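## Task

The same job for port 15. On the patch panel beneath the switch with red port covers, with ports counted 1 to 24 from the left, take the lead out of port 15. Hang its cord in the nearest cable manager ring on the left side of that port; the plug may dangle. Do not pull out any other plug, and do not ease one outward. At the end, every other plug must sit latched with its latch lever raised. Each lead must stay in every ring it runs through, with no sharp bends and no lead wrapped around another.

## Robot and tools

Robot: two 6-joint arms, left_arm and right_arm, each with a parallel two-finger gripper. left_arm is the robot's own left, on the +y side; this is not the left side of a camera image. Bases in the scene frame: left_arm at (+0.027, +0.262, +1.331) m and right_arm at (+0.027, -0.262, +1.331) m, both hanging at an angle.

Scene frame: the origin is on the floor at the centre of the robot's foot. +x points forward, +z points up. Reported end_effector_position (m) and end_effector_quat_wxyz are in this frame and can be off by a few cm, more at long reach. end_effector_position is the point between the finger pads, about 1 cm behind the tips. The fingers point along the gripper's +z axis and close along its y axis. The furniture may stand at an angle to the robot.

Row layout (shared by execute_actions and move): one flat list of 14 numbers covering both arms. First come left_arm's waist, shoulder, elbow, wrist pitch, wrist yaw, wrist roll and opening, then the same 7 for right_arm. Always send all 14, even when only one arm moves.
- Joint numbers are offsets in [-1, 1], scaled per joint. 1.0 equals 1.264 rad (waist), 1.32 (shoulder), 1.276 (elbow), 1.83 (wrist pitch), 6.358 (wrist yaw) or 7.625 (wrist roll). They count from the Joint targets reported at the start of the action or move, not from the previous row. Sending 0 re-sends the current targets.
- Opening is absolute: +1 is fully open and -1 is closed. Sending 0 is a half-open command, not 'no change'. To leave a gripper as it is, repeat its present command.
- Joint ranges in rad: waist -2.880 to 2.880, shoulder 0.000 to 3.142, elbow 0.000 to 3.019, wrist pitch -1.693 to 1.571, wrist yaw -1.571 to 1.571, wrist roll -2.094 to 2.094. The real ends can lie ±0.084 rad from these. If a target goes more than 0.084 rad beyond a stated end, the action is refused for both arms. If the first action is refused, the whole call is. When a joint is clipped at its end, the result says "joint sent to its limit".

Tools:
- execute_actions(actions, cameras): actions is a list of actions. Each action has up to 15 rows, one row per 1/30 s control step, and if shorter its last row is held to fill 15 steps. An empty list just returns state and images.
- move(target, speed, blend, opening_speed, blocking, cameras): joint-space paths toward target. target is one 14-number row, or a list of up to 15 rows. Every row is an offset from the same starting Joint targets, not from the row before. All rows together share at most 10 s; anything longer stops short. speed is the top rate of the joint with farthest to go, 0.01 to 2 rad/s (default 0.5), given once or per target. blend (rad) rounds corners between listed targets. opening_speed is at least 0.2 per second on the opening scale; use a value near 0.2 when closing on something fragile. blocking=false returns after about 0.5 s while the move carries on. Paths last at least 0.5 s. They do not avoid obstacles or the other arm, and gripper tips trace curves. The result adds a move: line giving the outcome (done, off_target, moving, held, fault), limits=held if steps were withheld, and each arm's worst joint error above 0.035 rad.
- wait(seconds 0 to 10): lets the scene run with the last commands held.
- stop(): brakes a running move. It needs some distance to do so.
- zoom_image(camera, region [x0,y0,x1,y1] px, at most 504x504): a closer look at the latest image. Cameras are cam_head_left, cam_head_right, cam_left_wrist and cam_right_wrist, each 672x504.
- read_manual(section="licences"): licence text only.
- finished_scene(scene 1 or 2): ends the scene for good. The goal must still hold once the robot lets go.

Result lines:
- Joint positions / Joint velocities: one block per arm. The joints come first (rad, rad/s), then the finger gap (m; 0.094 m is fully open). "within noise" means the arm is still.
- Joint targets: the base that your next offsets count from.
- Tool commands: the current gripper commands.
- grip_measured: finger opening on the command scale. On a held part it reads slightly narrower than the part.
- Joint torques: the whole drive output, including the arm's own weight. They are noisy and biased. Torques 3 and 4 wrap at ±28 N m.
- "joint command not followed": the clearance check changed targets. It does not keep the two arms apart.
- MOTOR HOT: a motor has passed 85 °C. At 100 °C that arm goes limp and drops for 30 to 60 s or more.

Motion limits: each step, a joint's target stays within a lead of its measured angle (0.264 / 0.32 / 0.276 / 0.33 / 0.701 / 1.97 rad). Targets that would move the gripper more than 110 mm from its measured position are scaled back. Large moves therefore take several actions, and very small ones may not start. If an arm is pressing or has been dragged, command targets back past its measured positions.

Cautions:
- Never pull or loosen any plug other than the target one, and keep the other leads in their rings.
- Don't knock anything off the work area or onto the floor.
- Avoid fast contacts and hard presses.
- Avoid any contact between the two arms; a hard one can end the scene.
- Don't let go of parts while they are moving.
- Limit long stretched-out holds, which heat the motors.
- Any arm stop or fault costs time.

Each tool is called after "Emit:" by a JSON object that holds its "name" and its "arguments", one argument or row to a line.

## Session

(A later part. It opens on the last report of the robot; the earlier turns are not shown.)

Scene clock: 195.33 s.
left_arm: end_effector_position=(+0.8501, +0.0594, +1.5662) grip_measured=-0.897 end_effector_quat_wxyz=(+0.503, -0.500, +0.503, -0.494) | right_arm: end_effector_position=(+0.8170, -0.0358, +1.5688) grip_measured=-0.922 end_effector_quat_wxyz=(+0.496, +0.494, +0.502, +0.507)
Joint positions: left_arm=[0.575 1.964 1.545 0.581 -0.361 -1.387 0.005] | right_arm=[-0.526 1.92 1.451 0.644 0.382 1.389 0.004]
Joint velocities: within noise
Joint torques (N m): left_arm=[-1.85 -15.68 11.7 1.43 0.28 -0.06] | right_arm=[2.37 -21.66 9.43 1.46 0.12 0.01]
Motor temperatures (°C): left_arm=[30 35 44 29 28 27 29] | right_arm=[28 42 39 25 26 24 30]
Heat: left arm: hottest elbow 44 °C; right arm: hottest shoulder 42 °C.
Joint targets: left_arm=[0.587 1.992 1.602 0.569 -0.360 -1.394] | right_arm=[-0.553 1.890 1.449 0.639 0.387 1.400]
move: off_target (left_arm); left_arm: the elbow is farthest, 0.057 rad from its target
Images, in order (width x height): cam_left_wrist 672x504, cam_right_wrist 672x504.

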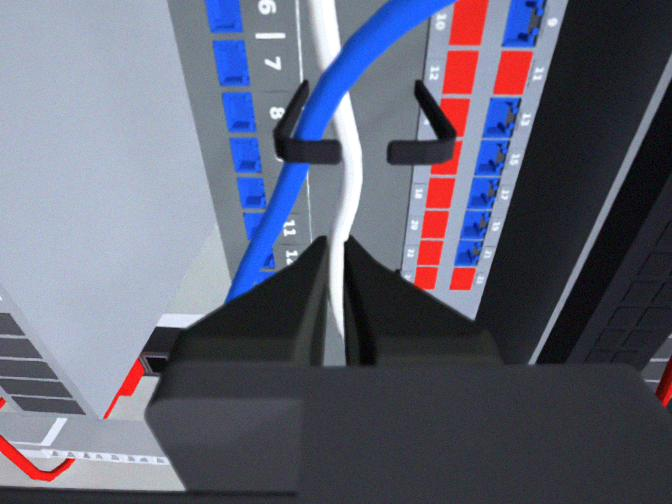

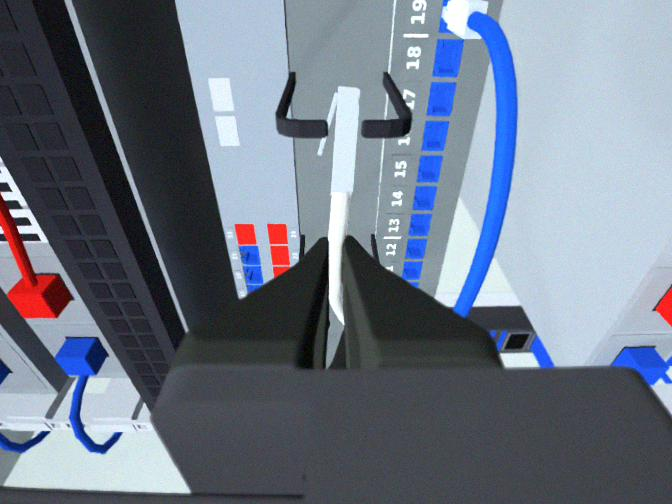

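Emit:
{"name": "move", "arguments": {
  "target": [0,0,0.0282,-0.0150,0,0,-0.9,0,0,0,0,0,0,-0.93],
  "speed": 0.1
}}

Emit:
{"name": "zoom_image", "arguments": {
  "camera": "cam_left_wrist",
  "region": [180, 60, 480, 380]
}}

Emit:
{"name": "zoom_image", "arguments": {
  "camera": "cam_head_left",
  "region": [250, 120, 410, 230]
}}

Scene clock: 196.47 s.
left_arm: end_effector_position=(+0.8560, +0.0580, +1.5728) grip_measured=-0.899 end_effector_quat_wxyz=(+0.501, -0.500, +0.505, -0.493) | right_arm: end_effector_position=(+0.8169, -0.0359, +1.5700) grip_measured=-0.922 end_effector_quat_wxyz=(+0.496, +0.494, +0.501, +0.508)
Joint positions: left_arm=[0.575 1.967 1.574 0.551 -0.359 -1.387 0.005] | right_arm=[-0.526 1.918 1.451 0.644 0.381 1.39 0.004]
Joint velocities: left_arm=[0.015 -0.005 0.007 -0.017 -0.007 -0.095 -0.004] | right_arm=[within noise]
Joint torques (N m): left_arm=[-2.9 -15.44 12.12 1.78 0.13 -0.09] | right_arm=[1.9 -21.77 9.48 1.48 0.16 0.02]
Motor temperatures (°C): left_arm=[30 35 44 29 28 27 29] | right_arm=[28 42 39 25 26 24 30]
Heat: left arm: hottest elbow 44 °C; right arm: hottest shoulder 42 °C.
Joint targets: left_arm=[0.587 1.992 1.638 0.541 -0.360 -1.394] | right_arm=[-0.553 1.890 1.449 0.639 0.387 1.400]
move: off_target (left_arm); left_arm: the elbow is farthest, 0.064 rad from its target

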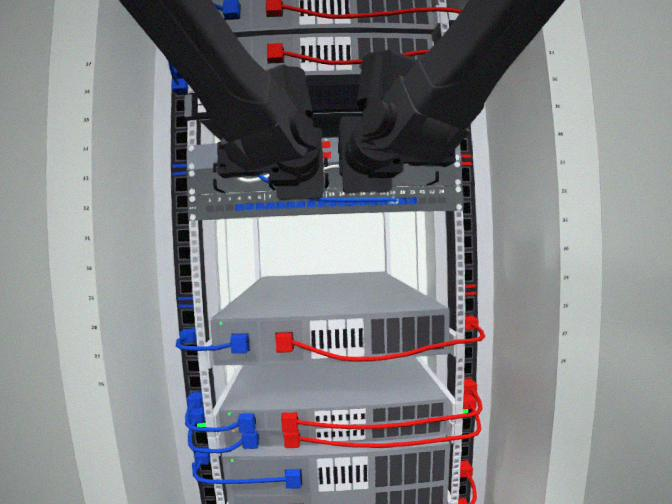

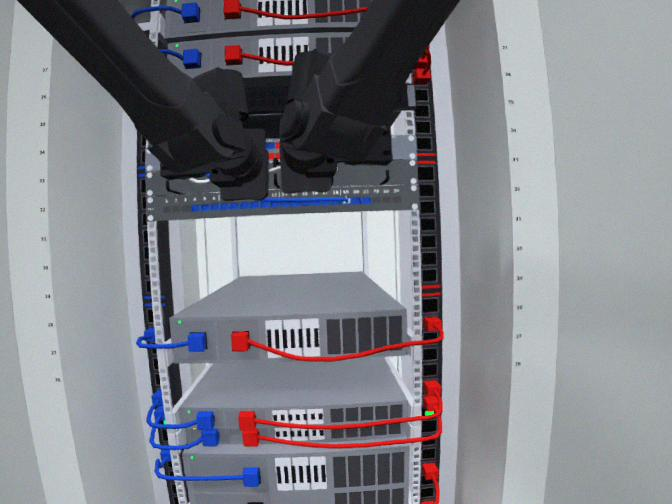

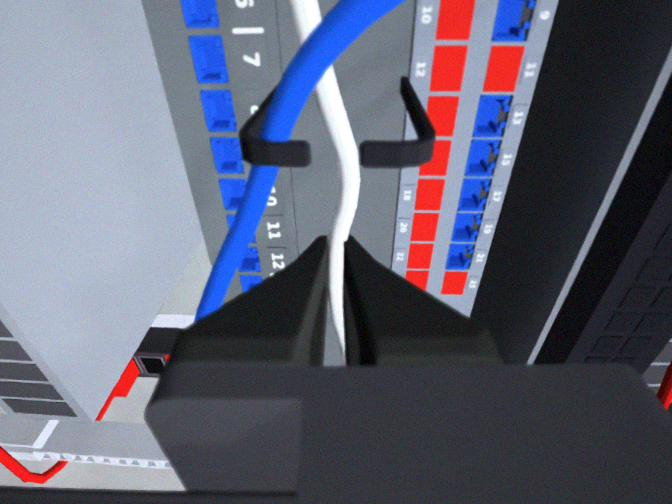

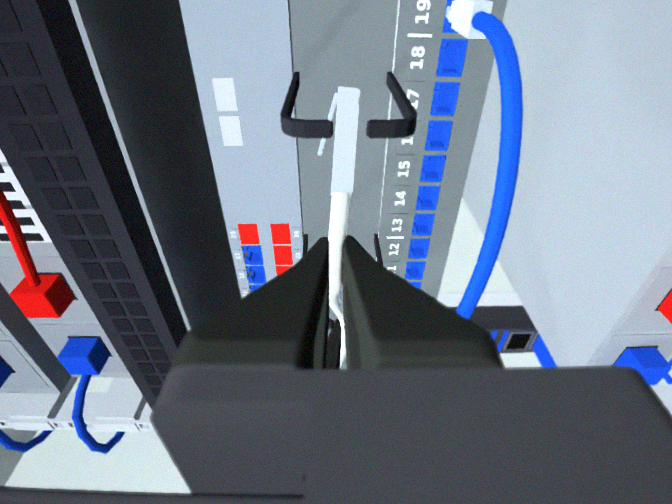

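Scaled by 1.575 from the camera's 672x504 image, which has a finer 960x720 frame.

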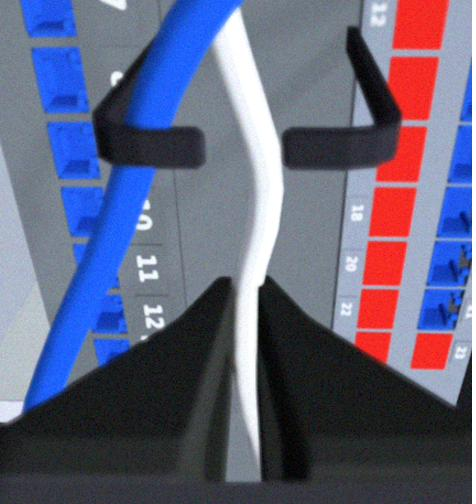

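Scaled by 3.150 from the camera's 672x504 image, which has a finer 960x720 frame.

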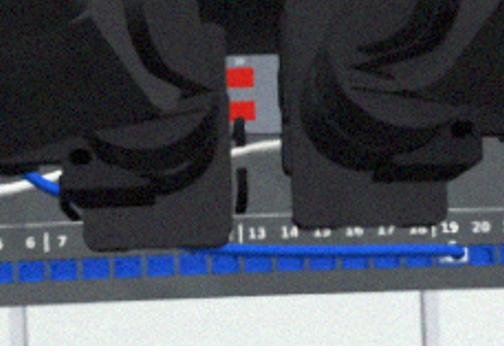

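Emit:
{"name": "move", "arguments": {
  "target": [
    [0,0,0,0,0,0,-0.9,0,0.0341,0.0407,0,0,0,-0.93],
    [0.0047,0.0182,0.0376,-0.0131,0.0009,0,-0.9,-0.0142,0.0606,0.1074,-0.0235,-0.0016,0,-0.93]
  ],
  "speed": 0.1
}}

Emit:
{"name": "zoom_image", "arguments": {
  "camera": "cam_left_wrist",
  "region": [180, 60, 480, 380]
}}

Emit:
{"name": "zoom_image", "arguments": {
  "camera": "cam_head_left",
  "region": [250, 120, 410, 230]
}}

Scene clock: 198.93 s.
left_arm: end_effector_position=(+0.8682, +0.0578, +1.5774) grip_measured=-0.897 end_effector_quat_wxyz=(+0.503, -0.500, +0.503, -0.494) | right_arm: end_effector_position=(+0.8386, -0.0392, +1.5782) grip_measured=-0.922 end_effector_quat_wxyz=(+0.500, +0.494, +0.497, +0.509)
Joint positions: left_arm=[0.579 1.99 1.625 0.528 -0.358 -1.387 0.005] | right_arm=[-0.54 1.951 1.531 0.606 0.373 1.39 0.004]
Joint velocities: within noise
Joint torques (N m): left_arm=[-2.43 -15.79 12.3 1.39 0.37 -0.09] | right_arm=[1.79 -18.55 14.72 1.16 0.07 -0.01]
Motor temperatures (°C): left_arm=[30 35 44 29 28 27 29] | right_arm=[28 42 39 25 26 24 30]
Heat: left arm: hottest elbow 44 °C; right arm: hottest shoulder 42 °C.
Joint targets: left_arm=[0.593 2.016 1.686 0.517 -0.355 -1.394] | right_arm=[-0.571 1.970 1.587 0.596 0.377 1.401]
move: off_target (left_arm, right_arm); left_arm: the elbow is farthest, 0.061 rad from its target; right_arm: the elbow is farthest, 0.055 rad from its target

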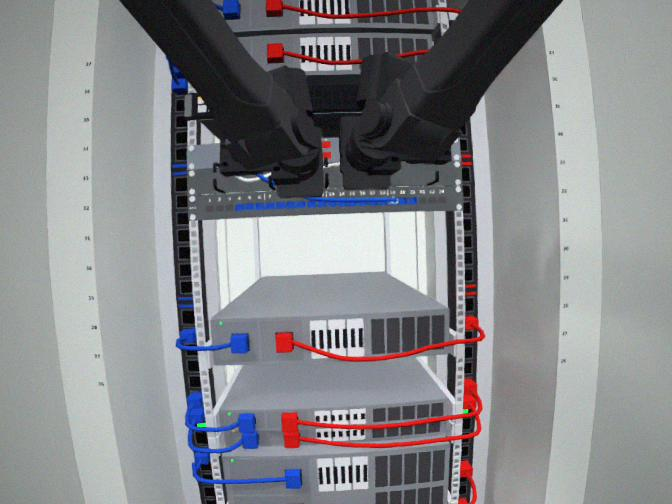

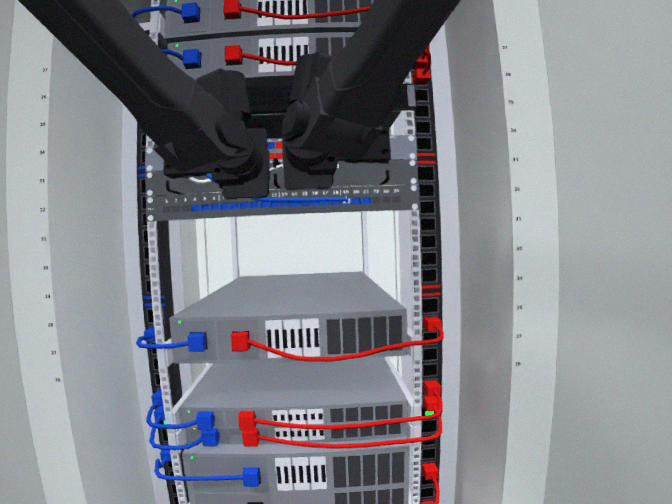

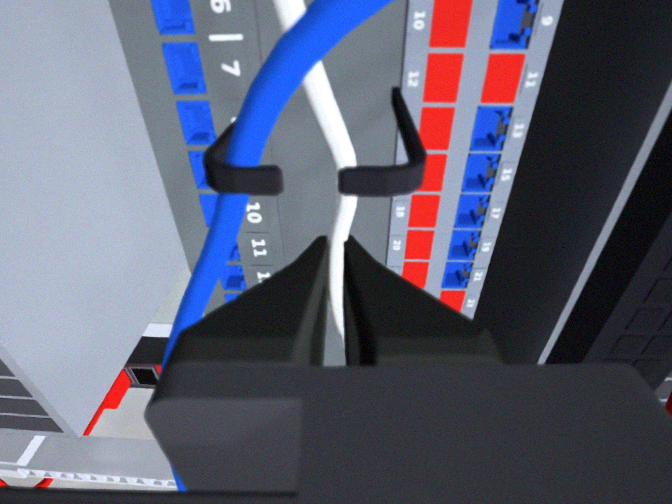

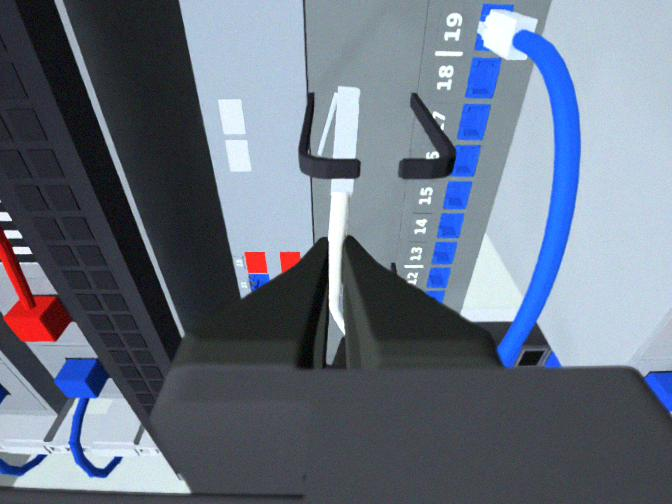

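Scaled by 1.575 from the camera's 672x504 image, which has a finer 960x720 frame.

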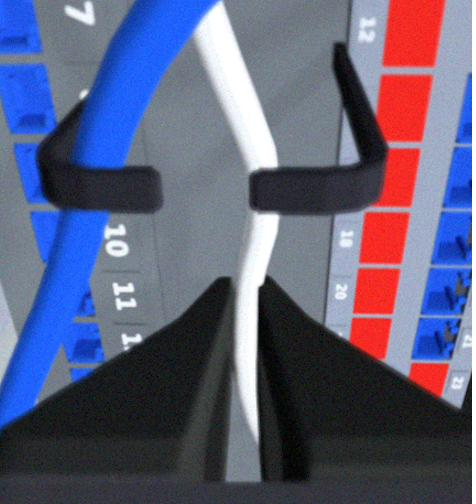

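Scaled by 3.150 from the camera's 672x504 image, which has a finer 960x720 frame.

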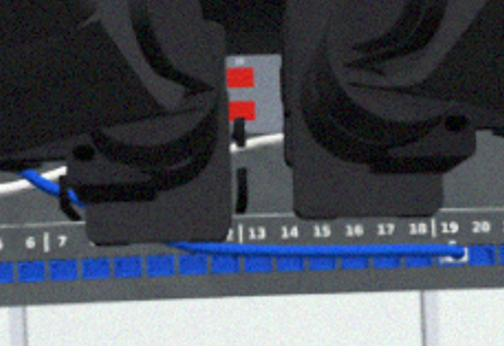

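Emit:
{"name": "move", "arguments": {
  "target": [0,0.0045,0,0,0,0,-0.9,0,0.0101,0,0,0,0,-0.93],
  "speed": 0.1
}}

Emit:
{"name": "zoom_image", "arguments": {
  "camera": "cam_left_wrist",
  "region": [180, 60, 480, 380]
}}

Emit:
{"name": "zoom_image", "arguments": {
  "camera": "cam_head_left",
  "region": [250, 120, 410, 230]
}}

Scene clock: 200.40 s.
left_arm: end_effector_position=(+0.8695, +0.0587, +1.5713) grip_measured=-0.900 end_effector_quat_wxyz=(+0.502, -0.502, +0.505, -0.491) | right_arm: end_effector_position=(+0.8401, -0.0380, +1.5697) grip_measured=-0.922 end_effector_quat_wxyz=(+0.498, +0.496, +0.501, +0.506)
Joint positions: left_arm=[0.581 1.997 1.625 0.528 -0.358 -1.387 0.005] | right_arm=[-0.542 1.962 1.533 0.606 0.373 1.39 0.004]
Joint velocities: left_arm=[-0.005 0.005 0.002 -0.012 -0.037 0.007 -0.004] | right_arm=[within noise]
Joint torques (N m): left_arm=[-2.9 -16.03 12.01 1.35 0.41 -0.08] | right_arm=[1.85 -18.26 14.52 1.22 0.08 0]
Motor temperatures (°C): left_arm=[30 35 44 29 28 27 29] | right_arm=[28 42 39 25 26 24 30]
Heat: left arm: hottest elbow 44 °C; right arm: hottest shoulder 42 °C.
Joint targets: left_arm=[0.593 2.022 1.686 0.517 -0.355 -1.394] | right_arm=[-0.571 1.983 1.587 0.596 0.377 1.401]
move: off_target (left_arm, right_arm); left_arm: the elbow is farthest, 0.061 rad from its target; right_arm: the elbow is farthest, 0.054 rad from its target

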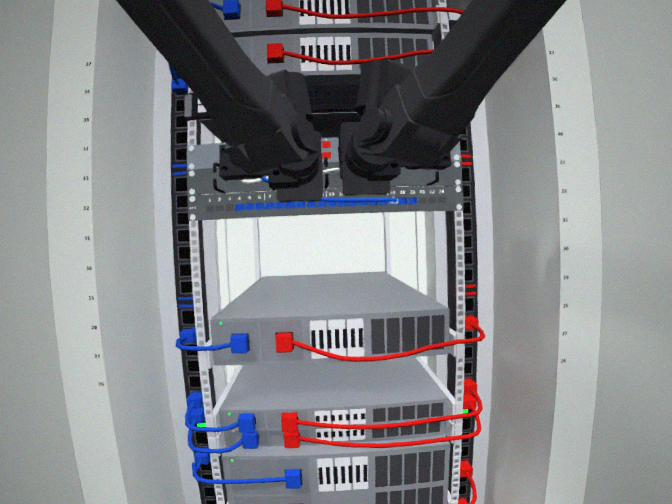

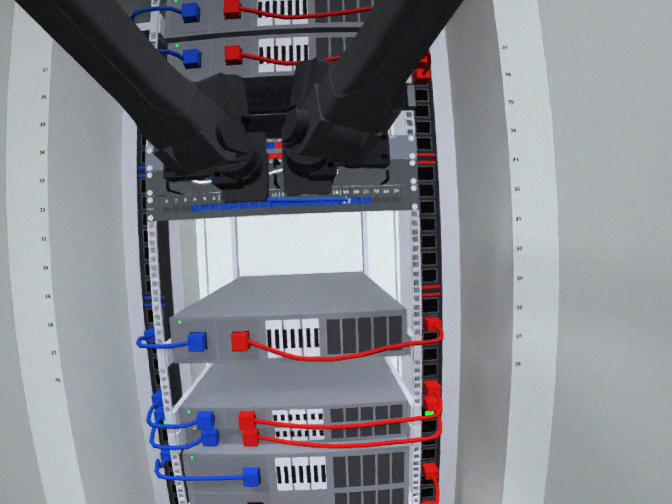

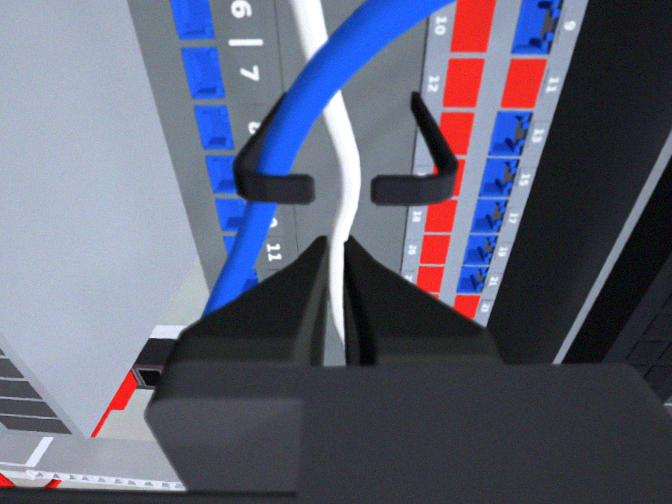

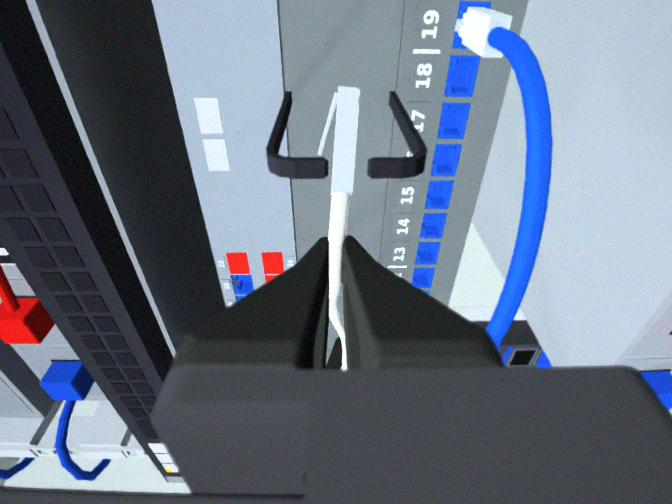

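Scaled by 1.575 from the camera's 672x504 image, which has a finer 960x720 frame.

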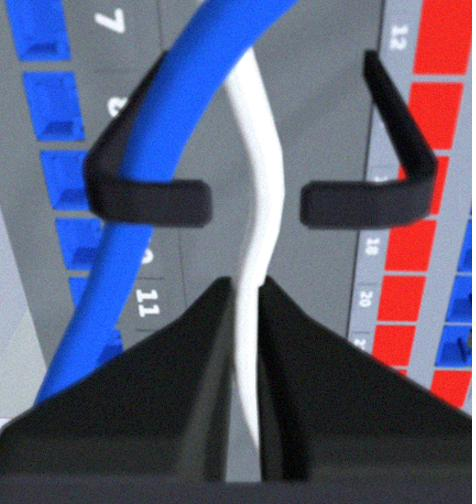

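Scaled by 3.150 from the camera's 672x504 image, which has a finer 960x720 frame.

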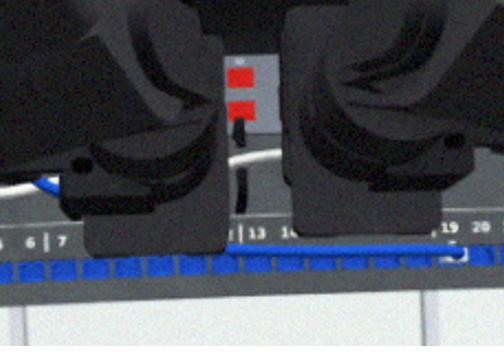

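Emit:
{"name": "move", "arguments": {
  "target": [0.0051,0.0235,0.0407,-0.0142,0.0010,0,-0.9,-0.001,0.0053,0.0094,-0.0033,0,0,-0.93],
  "speed": 0.08
}}

Emit:
{"name": "zoom_image", "arguments": {
  "camera": "cam_left_wrist",
  "region": [180, 60, 480, 380]
}}

Emit:
{"name": "zoom_image", "arguments": {
  "camera": "cam_head_left",
  "region": [250, 120, 410, 230]
}}

Emit:
{"name": "zoom_image", "arguments": {
  "camera": "cam_head_right",
  "region": [200, 120, 360, 230]
}}

Scene clock: 201.77 s.
left_arm: end_effector_position=(+0.8810, +0.0564, +1.5717) grip_measured=-0.897 end_effector_quat_wxyz=(+0.502, -0.501, +0.506, -0.491) | right_arm: end_effector_position=(+0.8436, -0.0373, +1.5700) grip_measured=-0.922 end_effector_quat_wxyz=(+0.499, +0.496, +0.500, +0.506)
Joint positions: left_arm=[0.584 2.024 1.675 0.504 -0.353 -1.387 0.005] | right_arm=[-0.542 1.97 1.547 0.601 0.373 1.39 0.004]
Joint velocities: within noise
Joint torques (N m): left_arm=[-2.32 -16.26 12.3 1.48 0.43 -0.05] | right_arm=[2.08 -18.67 14.41 1.24 0.07 0]
Motor temperatures (°C): left_arm=[30 35 44 29 28 27 29] | right_arm=[28 42 40 25 26 24 30]
Heat: left arm: hottest elbow 44 °C; right arm: hottest shoulder 42 °C.
Joint targets: left_arm=[0.600 2.053 1.738 0.491 -0.348 -1.394] | right_arm=[-0.573 1.990 1.599 0.590 0.377 1.401]
move: off_target (left_arm, right_arm); left_arm: the elbow is farthest, 0.063 rad from its target; right_arm: the elbow is farthest, 0.052 rad from its target

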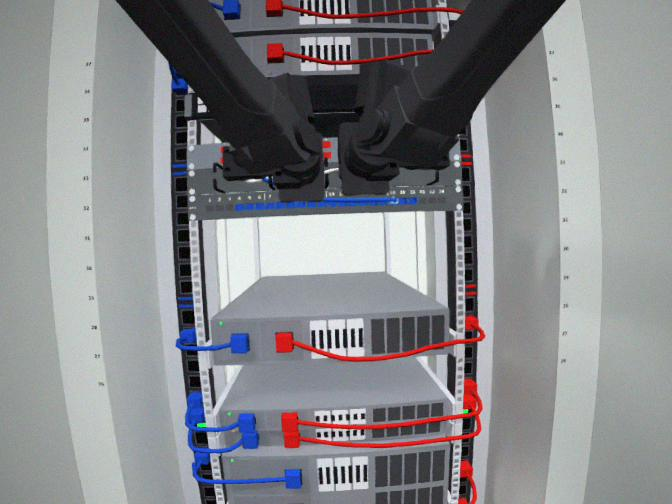

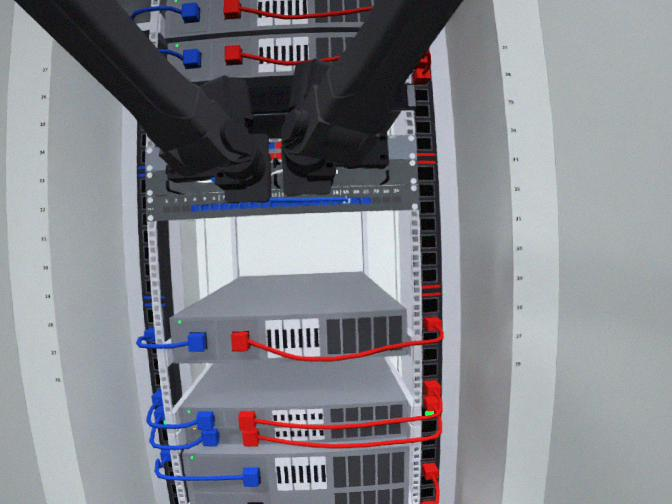

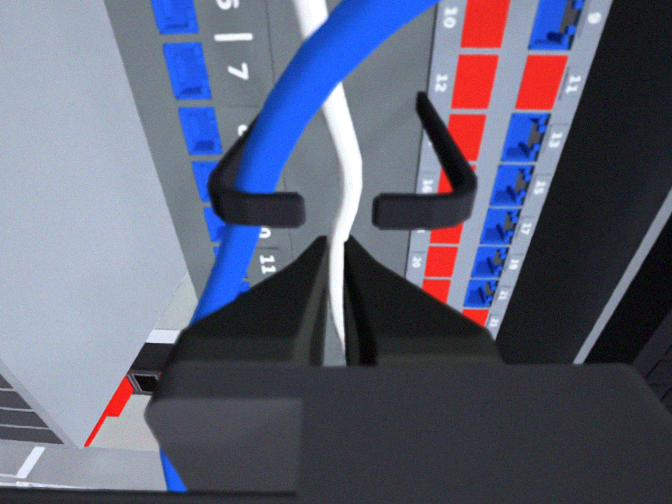

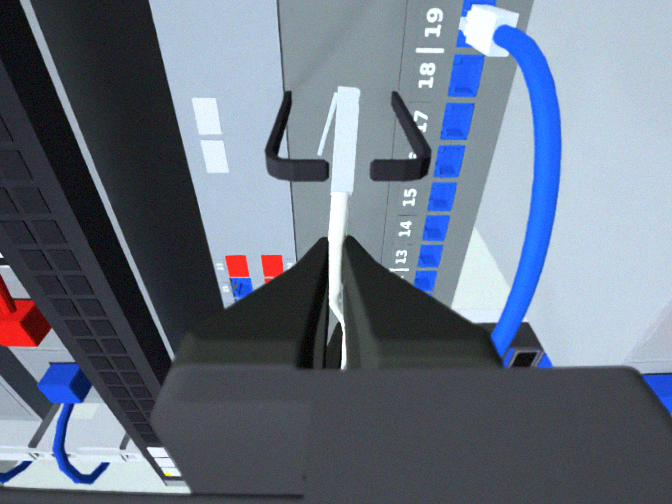

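Scaled by 1.575 from the camera's 672x504 image, which has a finer 960x720 frame.

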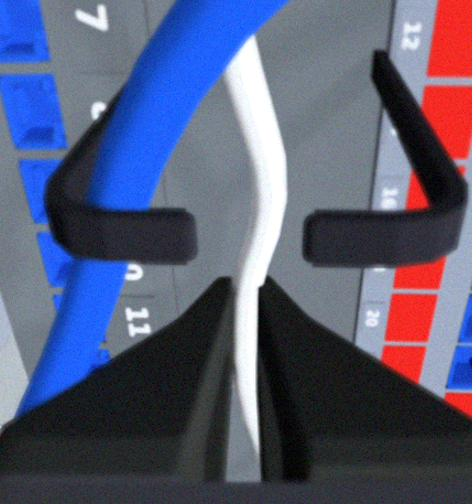

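Scaled by 3.150 from the camera's 672x504 image, which has a finer 960x720 frame.

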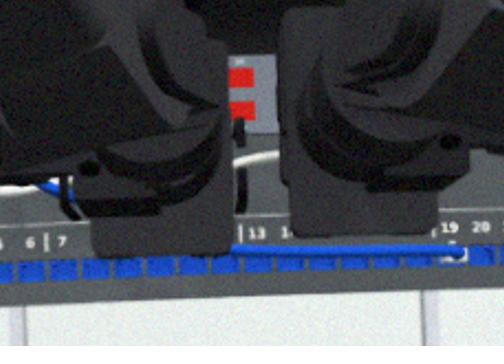

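Scaled by 3.150 from the camera's 672x504 image, which has a finer 960x720 frame.

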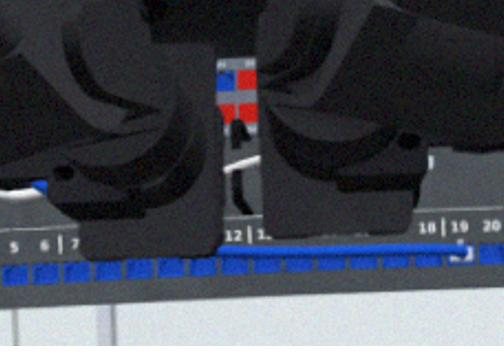

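Emit:
{"name": "move", "arguments": {
  "target": [0.002,0.0105,0.0188,-0.0066,0.0005,0,-0.9,0,0.0040,0,0,0,0,-0.93],
  "speed": 0.08
}}

Emit:
{"name": "zoom_image", "arguments": {
  "camera": "cam_left_wrist",
  "region": [180, 60, 480, 380]
}}

Emit:
{"name": "zoom_image", "arguments": {
  "camera": "cam_head_left",
  "region": [280, 140, 380, 220]
}}

Emit:
{"name": "zoom_image", "arguments": {
  "camera": "cam_head_right",
  "region": [230, 140, 330, 220]
}}

Scene clock: 203.50 s.
left_arm: end_effector_position=(+0.8860, +0.0550, +1.5727) grip_measured=-0.897 end_effector_quat_wxyz=(+0.502, -0.501, +0.506, -0.492) | right_arm: end_effector_position=(+0.8445, -0.0369, +1.5685) grip_measured=-0.922 end_effector_quat_wxyz=(+0.498, +0.496, +0.501, +0.505)
Joint positions: left_arm=[0.585 2.035 1.697 0.492 -0.35 -1.387 0.005] | right_arm=[-0.543 1.974 1.55 0.6 0.373 1.39 0.004]
Joint velocities: within noise
Joint torques (N m): left_arm=[-2.2 -16.15 12.55 1.52 0.45 -0.07] | right_arm=[1.85 -18.61 14.12 1.22 0.06 0]
Motor temperatures (°C): left_arm=[30 35 44 29 28 27 29] | right_arm=[28 41 40 25 26 24 30]
Heat: left arm: hottest elbow 44 °C; right arm: hottest shoulder 41 °C.
Joint targets: left_arm=[0.602 2.067 1.762 0.479 -0.345 -1.394] | right_arm=[-0.573 1.996 1.599 0.590 0.377 1.401]
move: off_target (left_arm, right_arm); left_arm: the elbow is farthest, 0.065 rad from its target; right_arm: the elbow is farthest, 0.049 rad from its target

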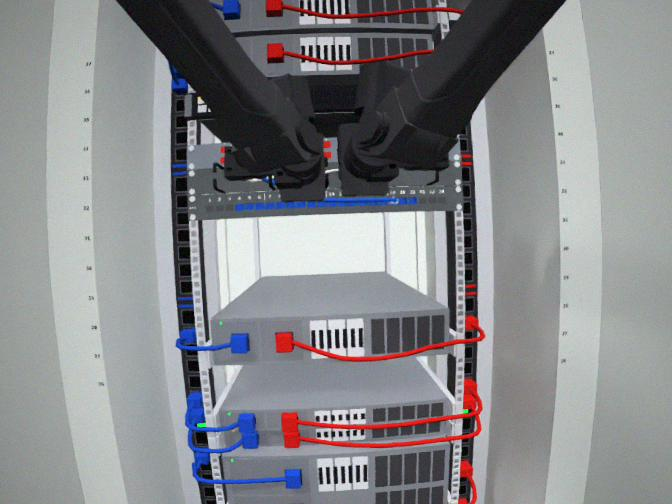

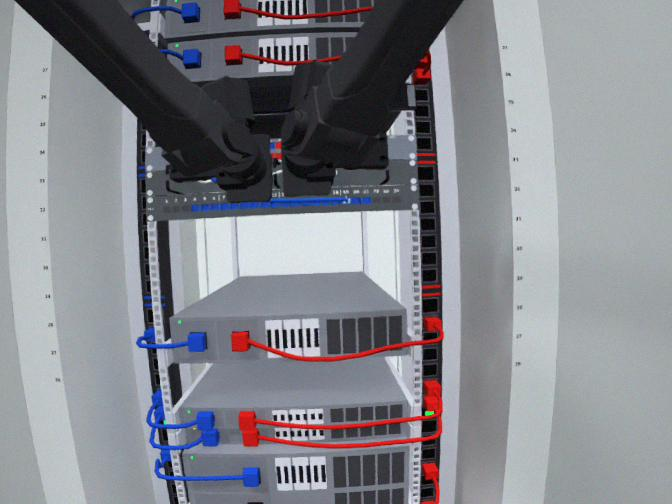

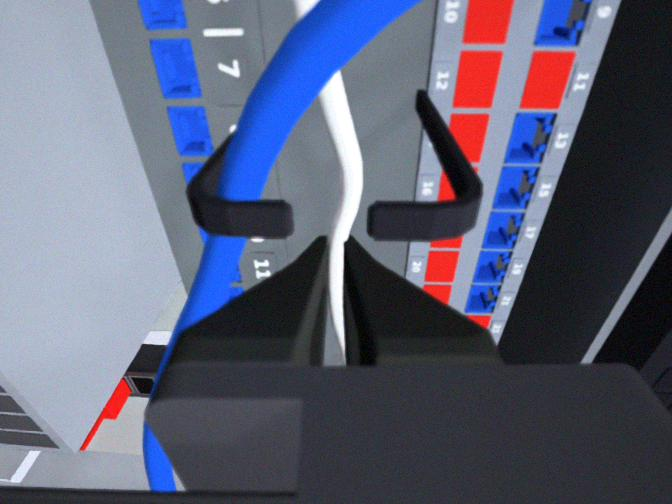

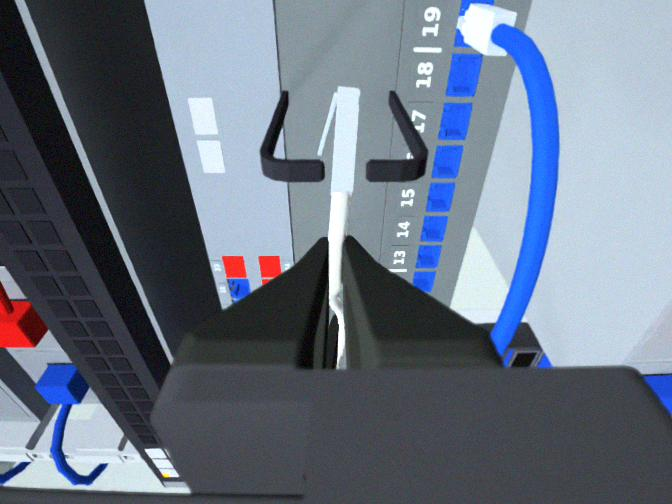

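Scaled by 1.575 from the camera's 672x504 image, which has a finer 960x720 frame.

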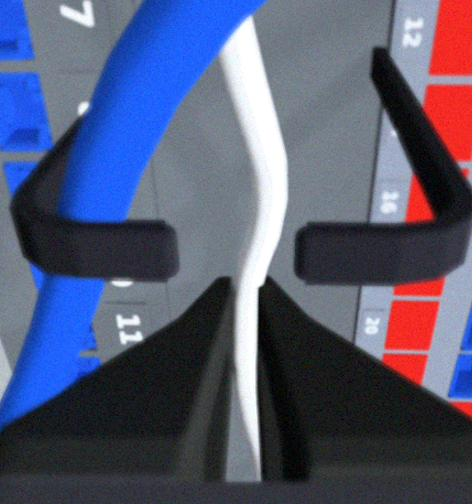

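Scaled by 5.040 from the camera's 672x504 image, which has a finer 960x720 frame.

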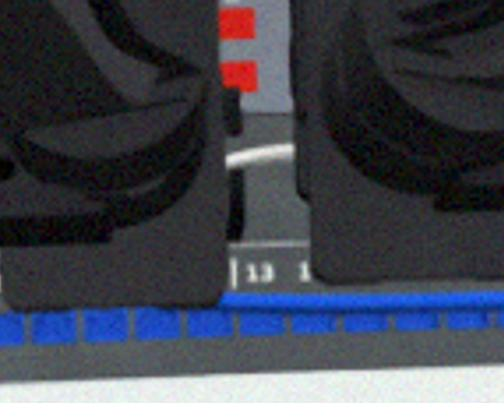

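Scaled by 5.040 from the camera's 672x504 image, which has a finer 960x720 frame.

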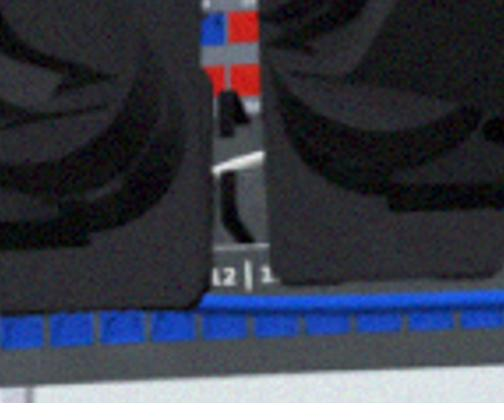

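Emit:
{"name": "move", "arguments": {
  "target": [0,0,0,0,0,0,-0.9,0,0.0095,0,0,0,0,-0.93],
  "speed": 0.08
}}

Emit:
{"name": "zoom_image", "arguments": {
  "camera": "cam_head_left",
  "region": [280, 140, 380, 220]
}}

Emit:
{"name": "zoom_image", "arguments": {
  "camera": "cam_head_right",
  "region": [230, 140, 330, 220]
}}

Scene clock: 204.77 s.
left_arm: end_effector_position=(+0.8863, +0.0554, +1.5721) grip_measured=-0.899 end_effector_quat_wxyz=(+0.502, -0.501, +0.506, -0.491) | right_arm: end_effector_position=(+0.8460, -0.0373, +1.5626) grip_measured=-0.922 end_effector_quat_wxyz=(+0.498, +0.497, +0.502, +0.503)
Joint positions: left_arm=[0.586 2.036 1.698 0.492 -0.35 -1.387 0.005] | right_arm=[-0.545 1.983 1.552 0.6 0.373 1.391 0.004]
Joint velocities: left_arm=[-0.005 -0.024 0.017 0.002 -0.051 0.022 -0.004] | right_arm=[within noise]
Joint torques (N m): left_arm=[-2.08 -16.56 12.56 1.42 0.41 -0.07] | right_arm=[2.37 -18.43 13.87 1.22 0.08 -0.02]
Motor temperatures (°C): left_arm=[30 35 44 29 28 27 29] | right_arm=[28 41 40 25 26 24 30]
Heat: left arm: hottest elbow 44 °C; right arm: hottest shoulder 41 °C.
Joint targets: left_arm=[0.602 2.066 1.762 0.479 -0.345 -1.394] | right_arm=[-0.573 2.008 1.598 0.590 0.377 1.400]
move: off_target (left_arm, right_arm); left_arm: the elbow is farthest, 0.064 rad from its target; right_arm: the elbow is farthest, 0.047 rad from its target

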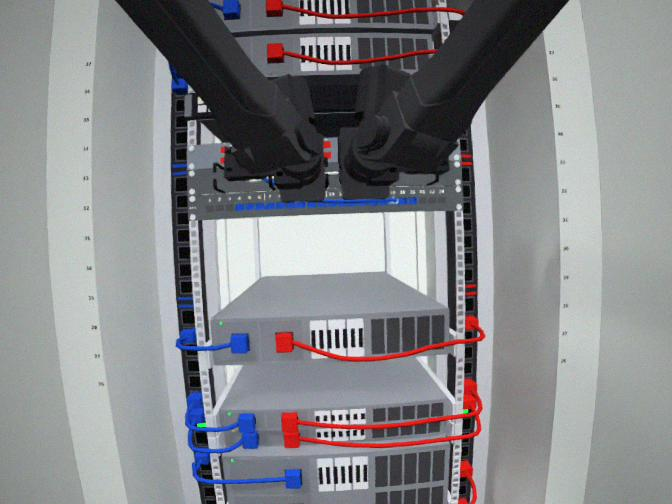

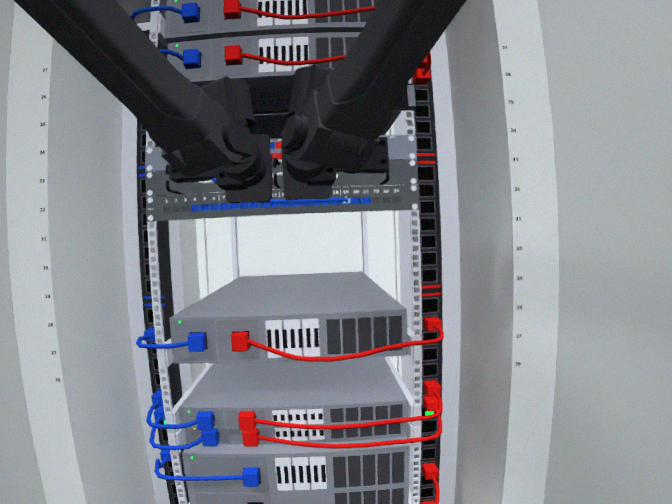

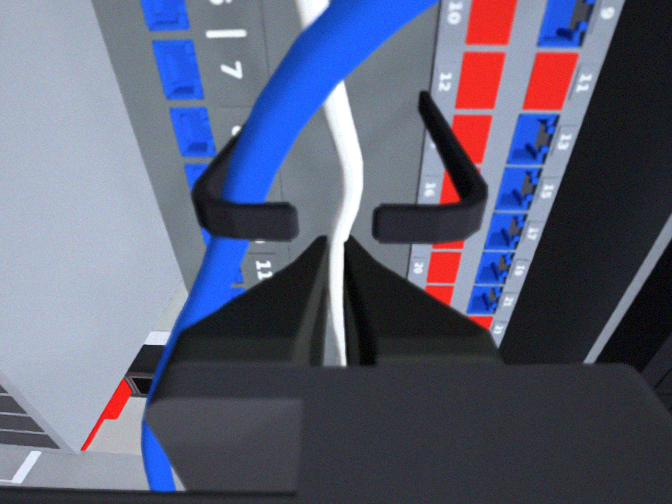

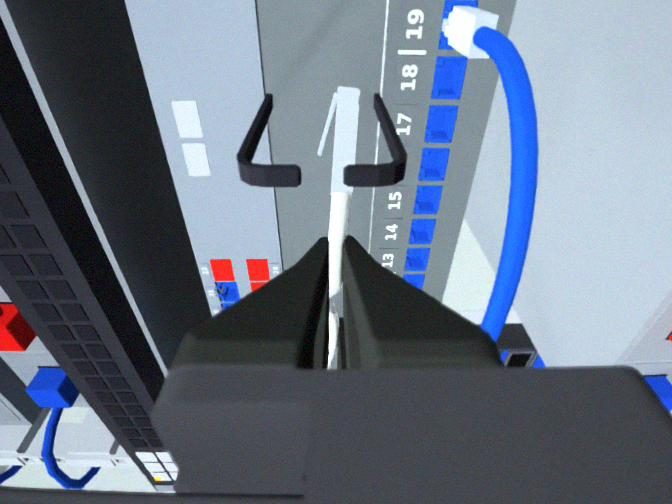

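Scaled by 5.040 from the camera's 672x504 image, which has a finer 960x720 frame.

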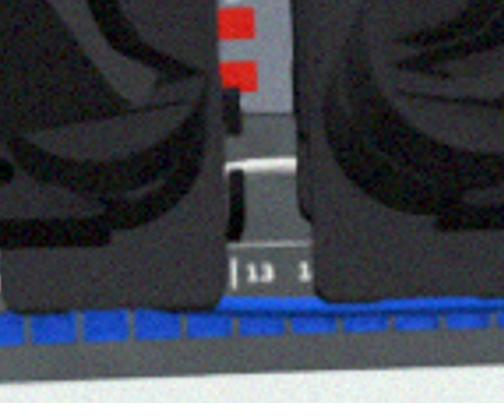

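Scaled by 5.040 from the camera's 672x504 image, which has a finer 960x720 frame.

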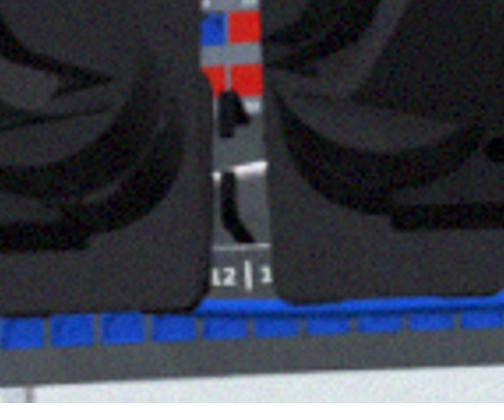

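Emit:
{"name": "move", "arguments": {
  "target": [0,0,0,0,0,0,-0.9,0,0.0095,0,0,0,0,-0.93],
  "speed": 0.08,
  "cameras": ["cam_head_left","cam_head_right"]
}}

Emit:
{"name": "zoom_image", "arguments": {
  "camera": "cam_head_left",
  "region": [280, 140, 380, 220]
}}

Emit:
{"name": "zoom_image", "arguments": {
  "camera": "cam_head_right",
  "region": [230, 140, 330, 220]
}}

Scene clock: 205.90 s.
left_arm: end_effector_position=(+0.8865, +0.0556, +1.5715) grip_measured=-0.900 end_effector_quat_wxyz=(+0.502, -0.501, +0.507, -0.491) | right_arm: end_effector_position=(+0.8473, -0.0370, +1.5564) grip_measured=-0.922 end_effector_quat_wxyz=(+0.496, +0.498, +0.504, +0.501)
Joint positions: left_arm=[0.586 2.036 1.698 0.492 -0.35 -1.386 0.005] | right_arm=[-0.547 1.992 1.554 0.6 0.373 1.393 0.004]
Joint velocities: left_arm=[-0.005 0.005 0.022 0.007 0.022 -0.022 0.004] | right_arm=[within noise]
Joint torques (N m): left_arm=[-2.67 -15.85 12.49 1.4 0.43 -0.13] | right_arm=[2.61 -18.02 13.63 1.22 0.09 -0.04]
Motor temperatures (°C): left_arm=[30 35 44 29 29 27 29] | right_arm=[28 41 40 25 26 24 30]
Heat: left arm: hottest elbow 44 °C; right arm: hottest shoulder 41 °C.
Joint targets: left_arm=[0.602 2.067 1.762 0.479 -0.345 -1.394] | right_arm=[-0.573 2.021 1.599 0.590 0.377 1.401]
move: off_target (left_arm, right_arm); left_arm: the elbow is farthest, 0.064 rad from its target; right_arm: the elbow is farthest, 0.044 rad from its target
Images, in order (width x height): cam_head_left 672x504, cam_head_right 672x504.

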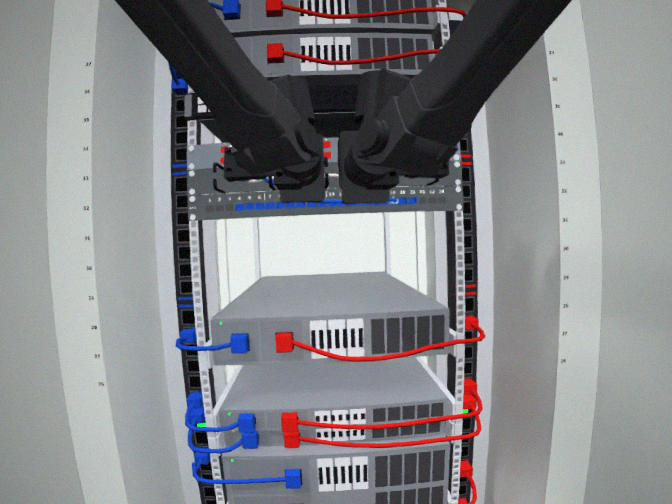

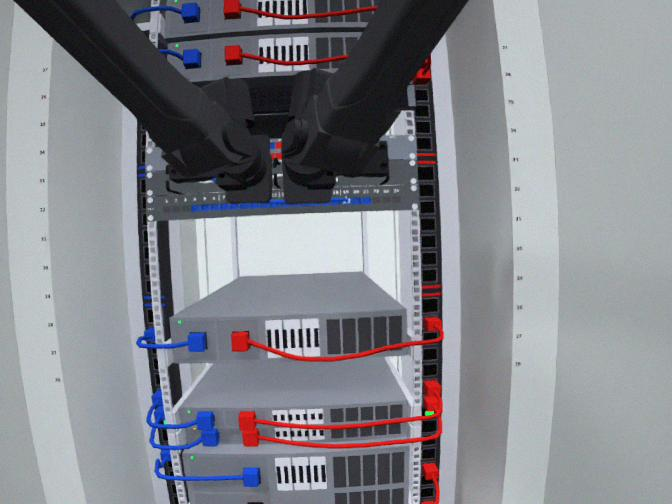

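Scaled by 5.040 from the camera's 672x504 image, which has a finer 960x720 frame.

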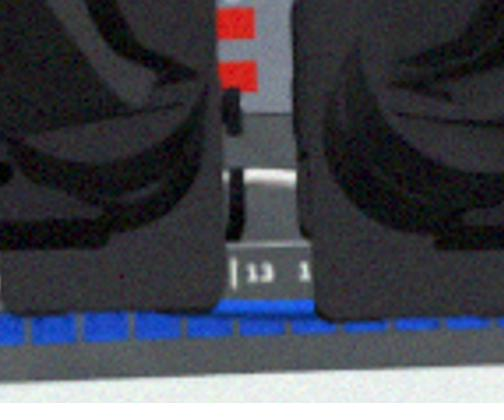

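Scaled by 5.040 from the camera's 672x504 image, which has a finer 960x720 frame.

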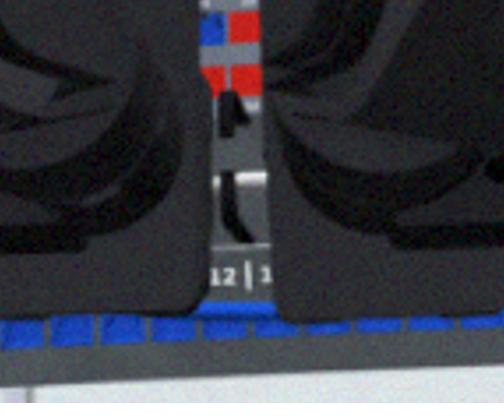

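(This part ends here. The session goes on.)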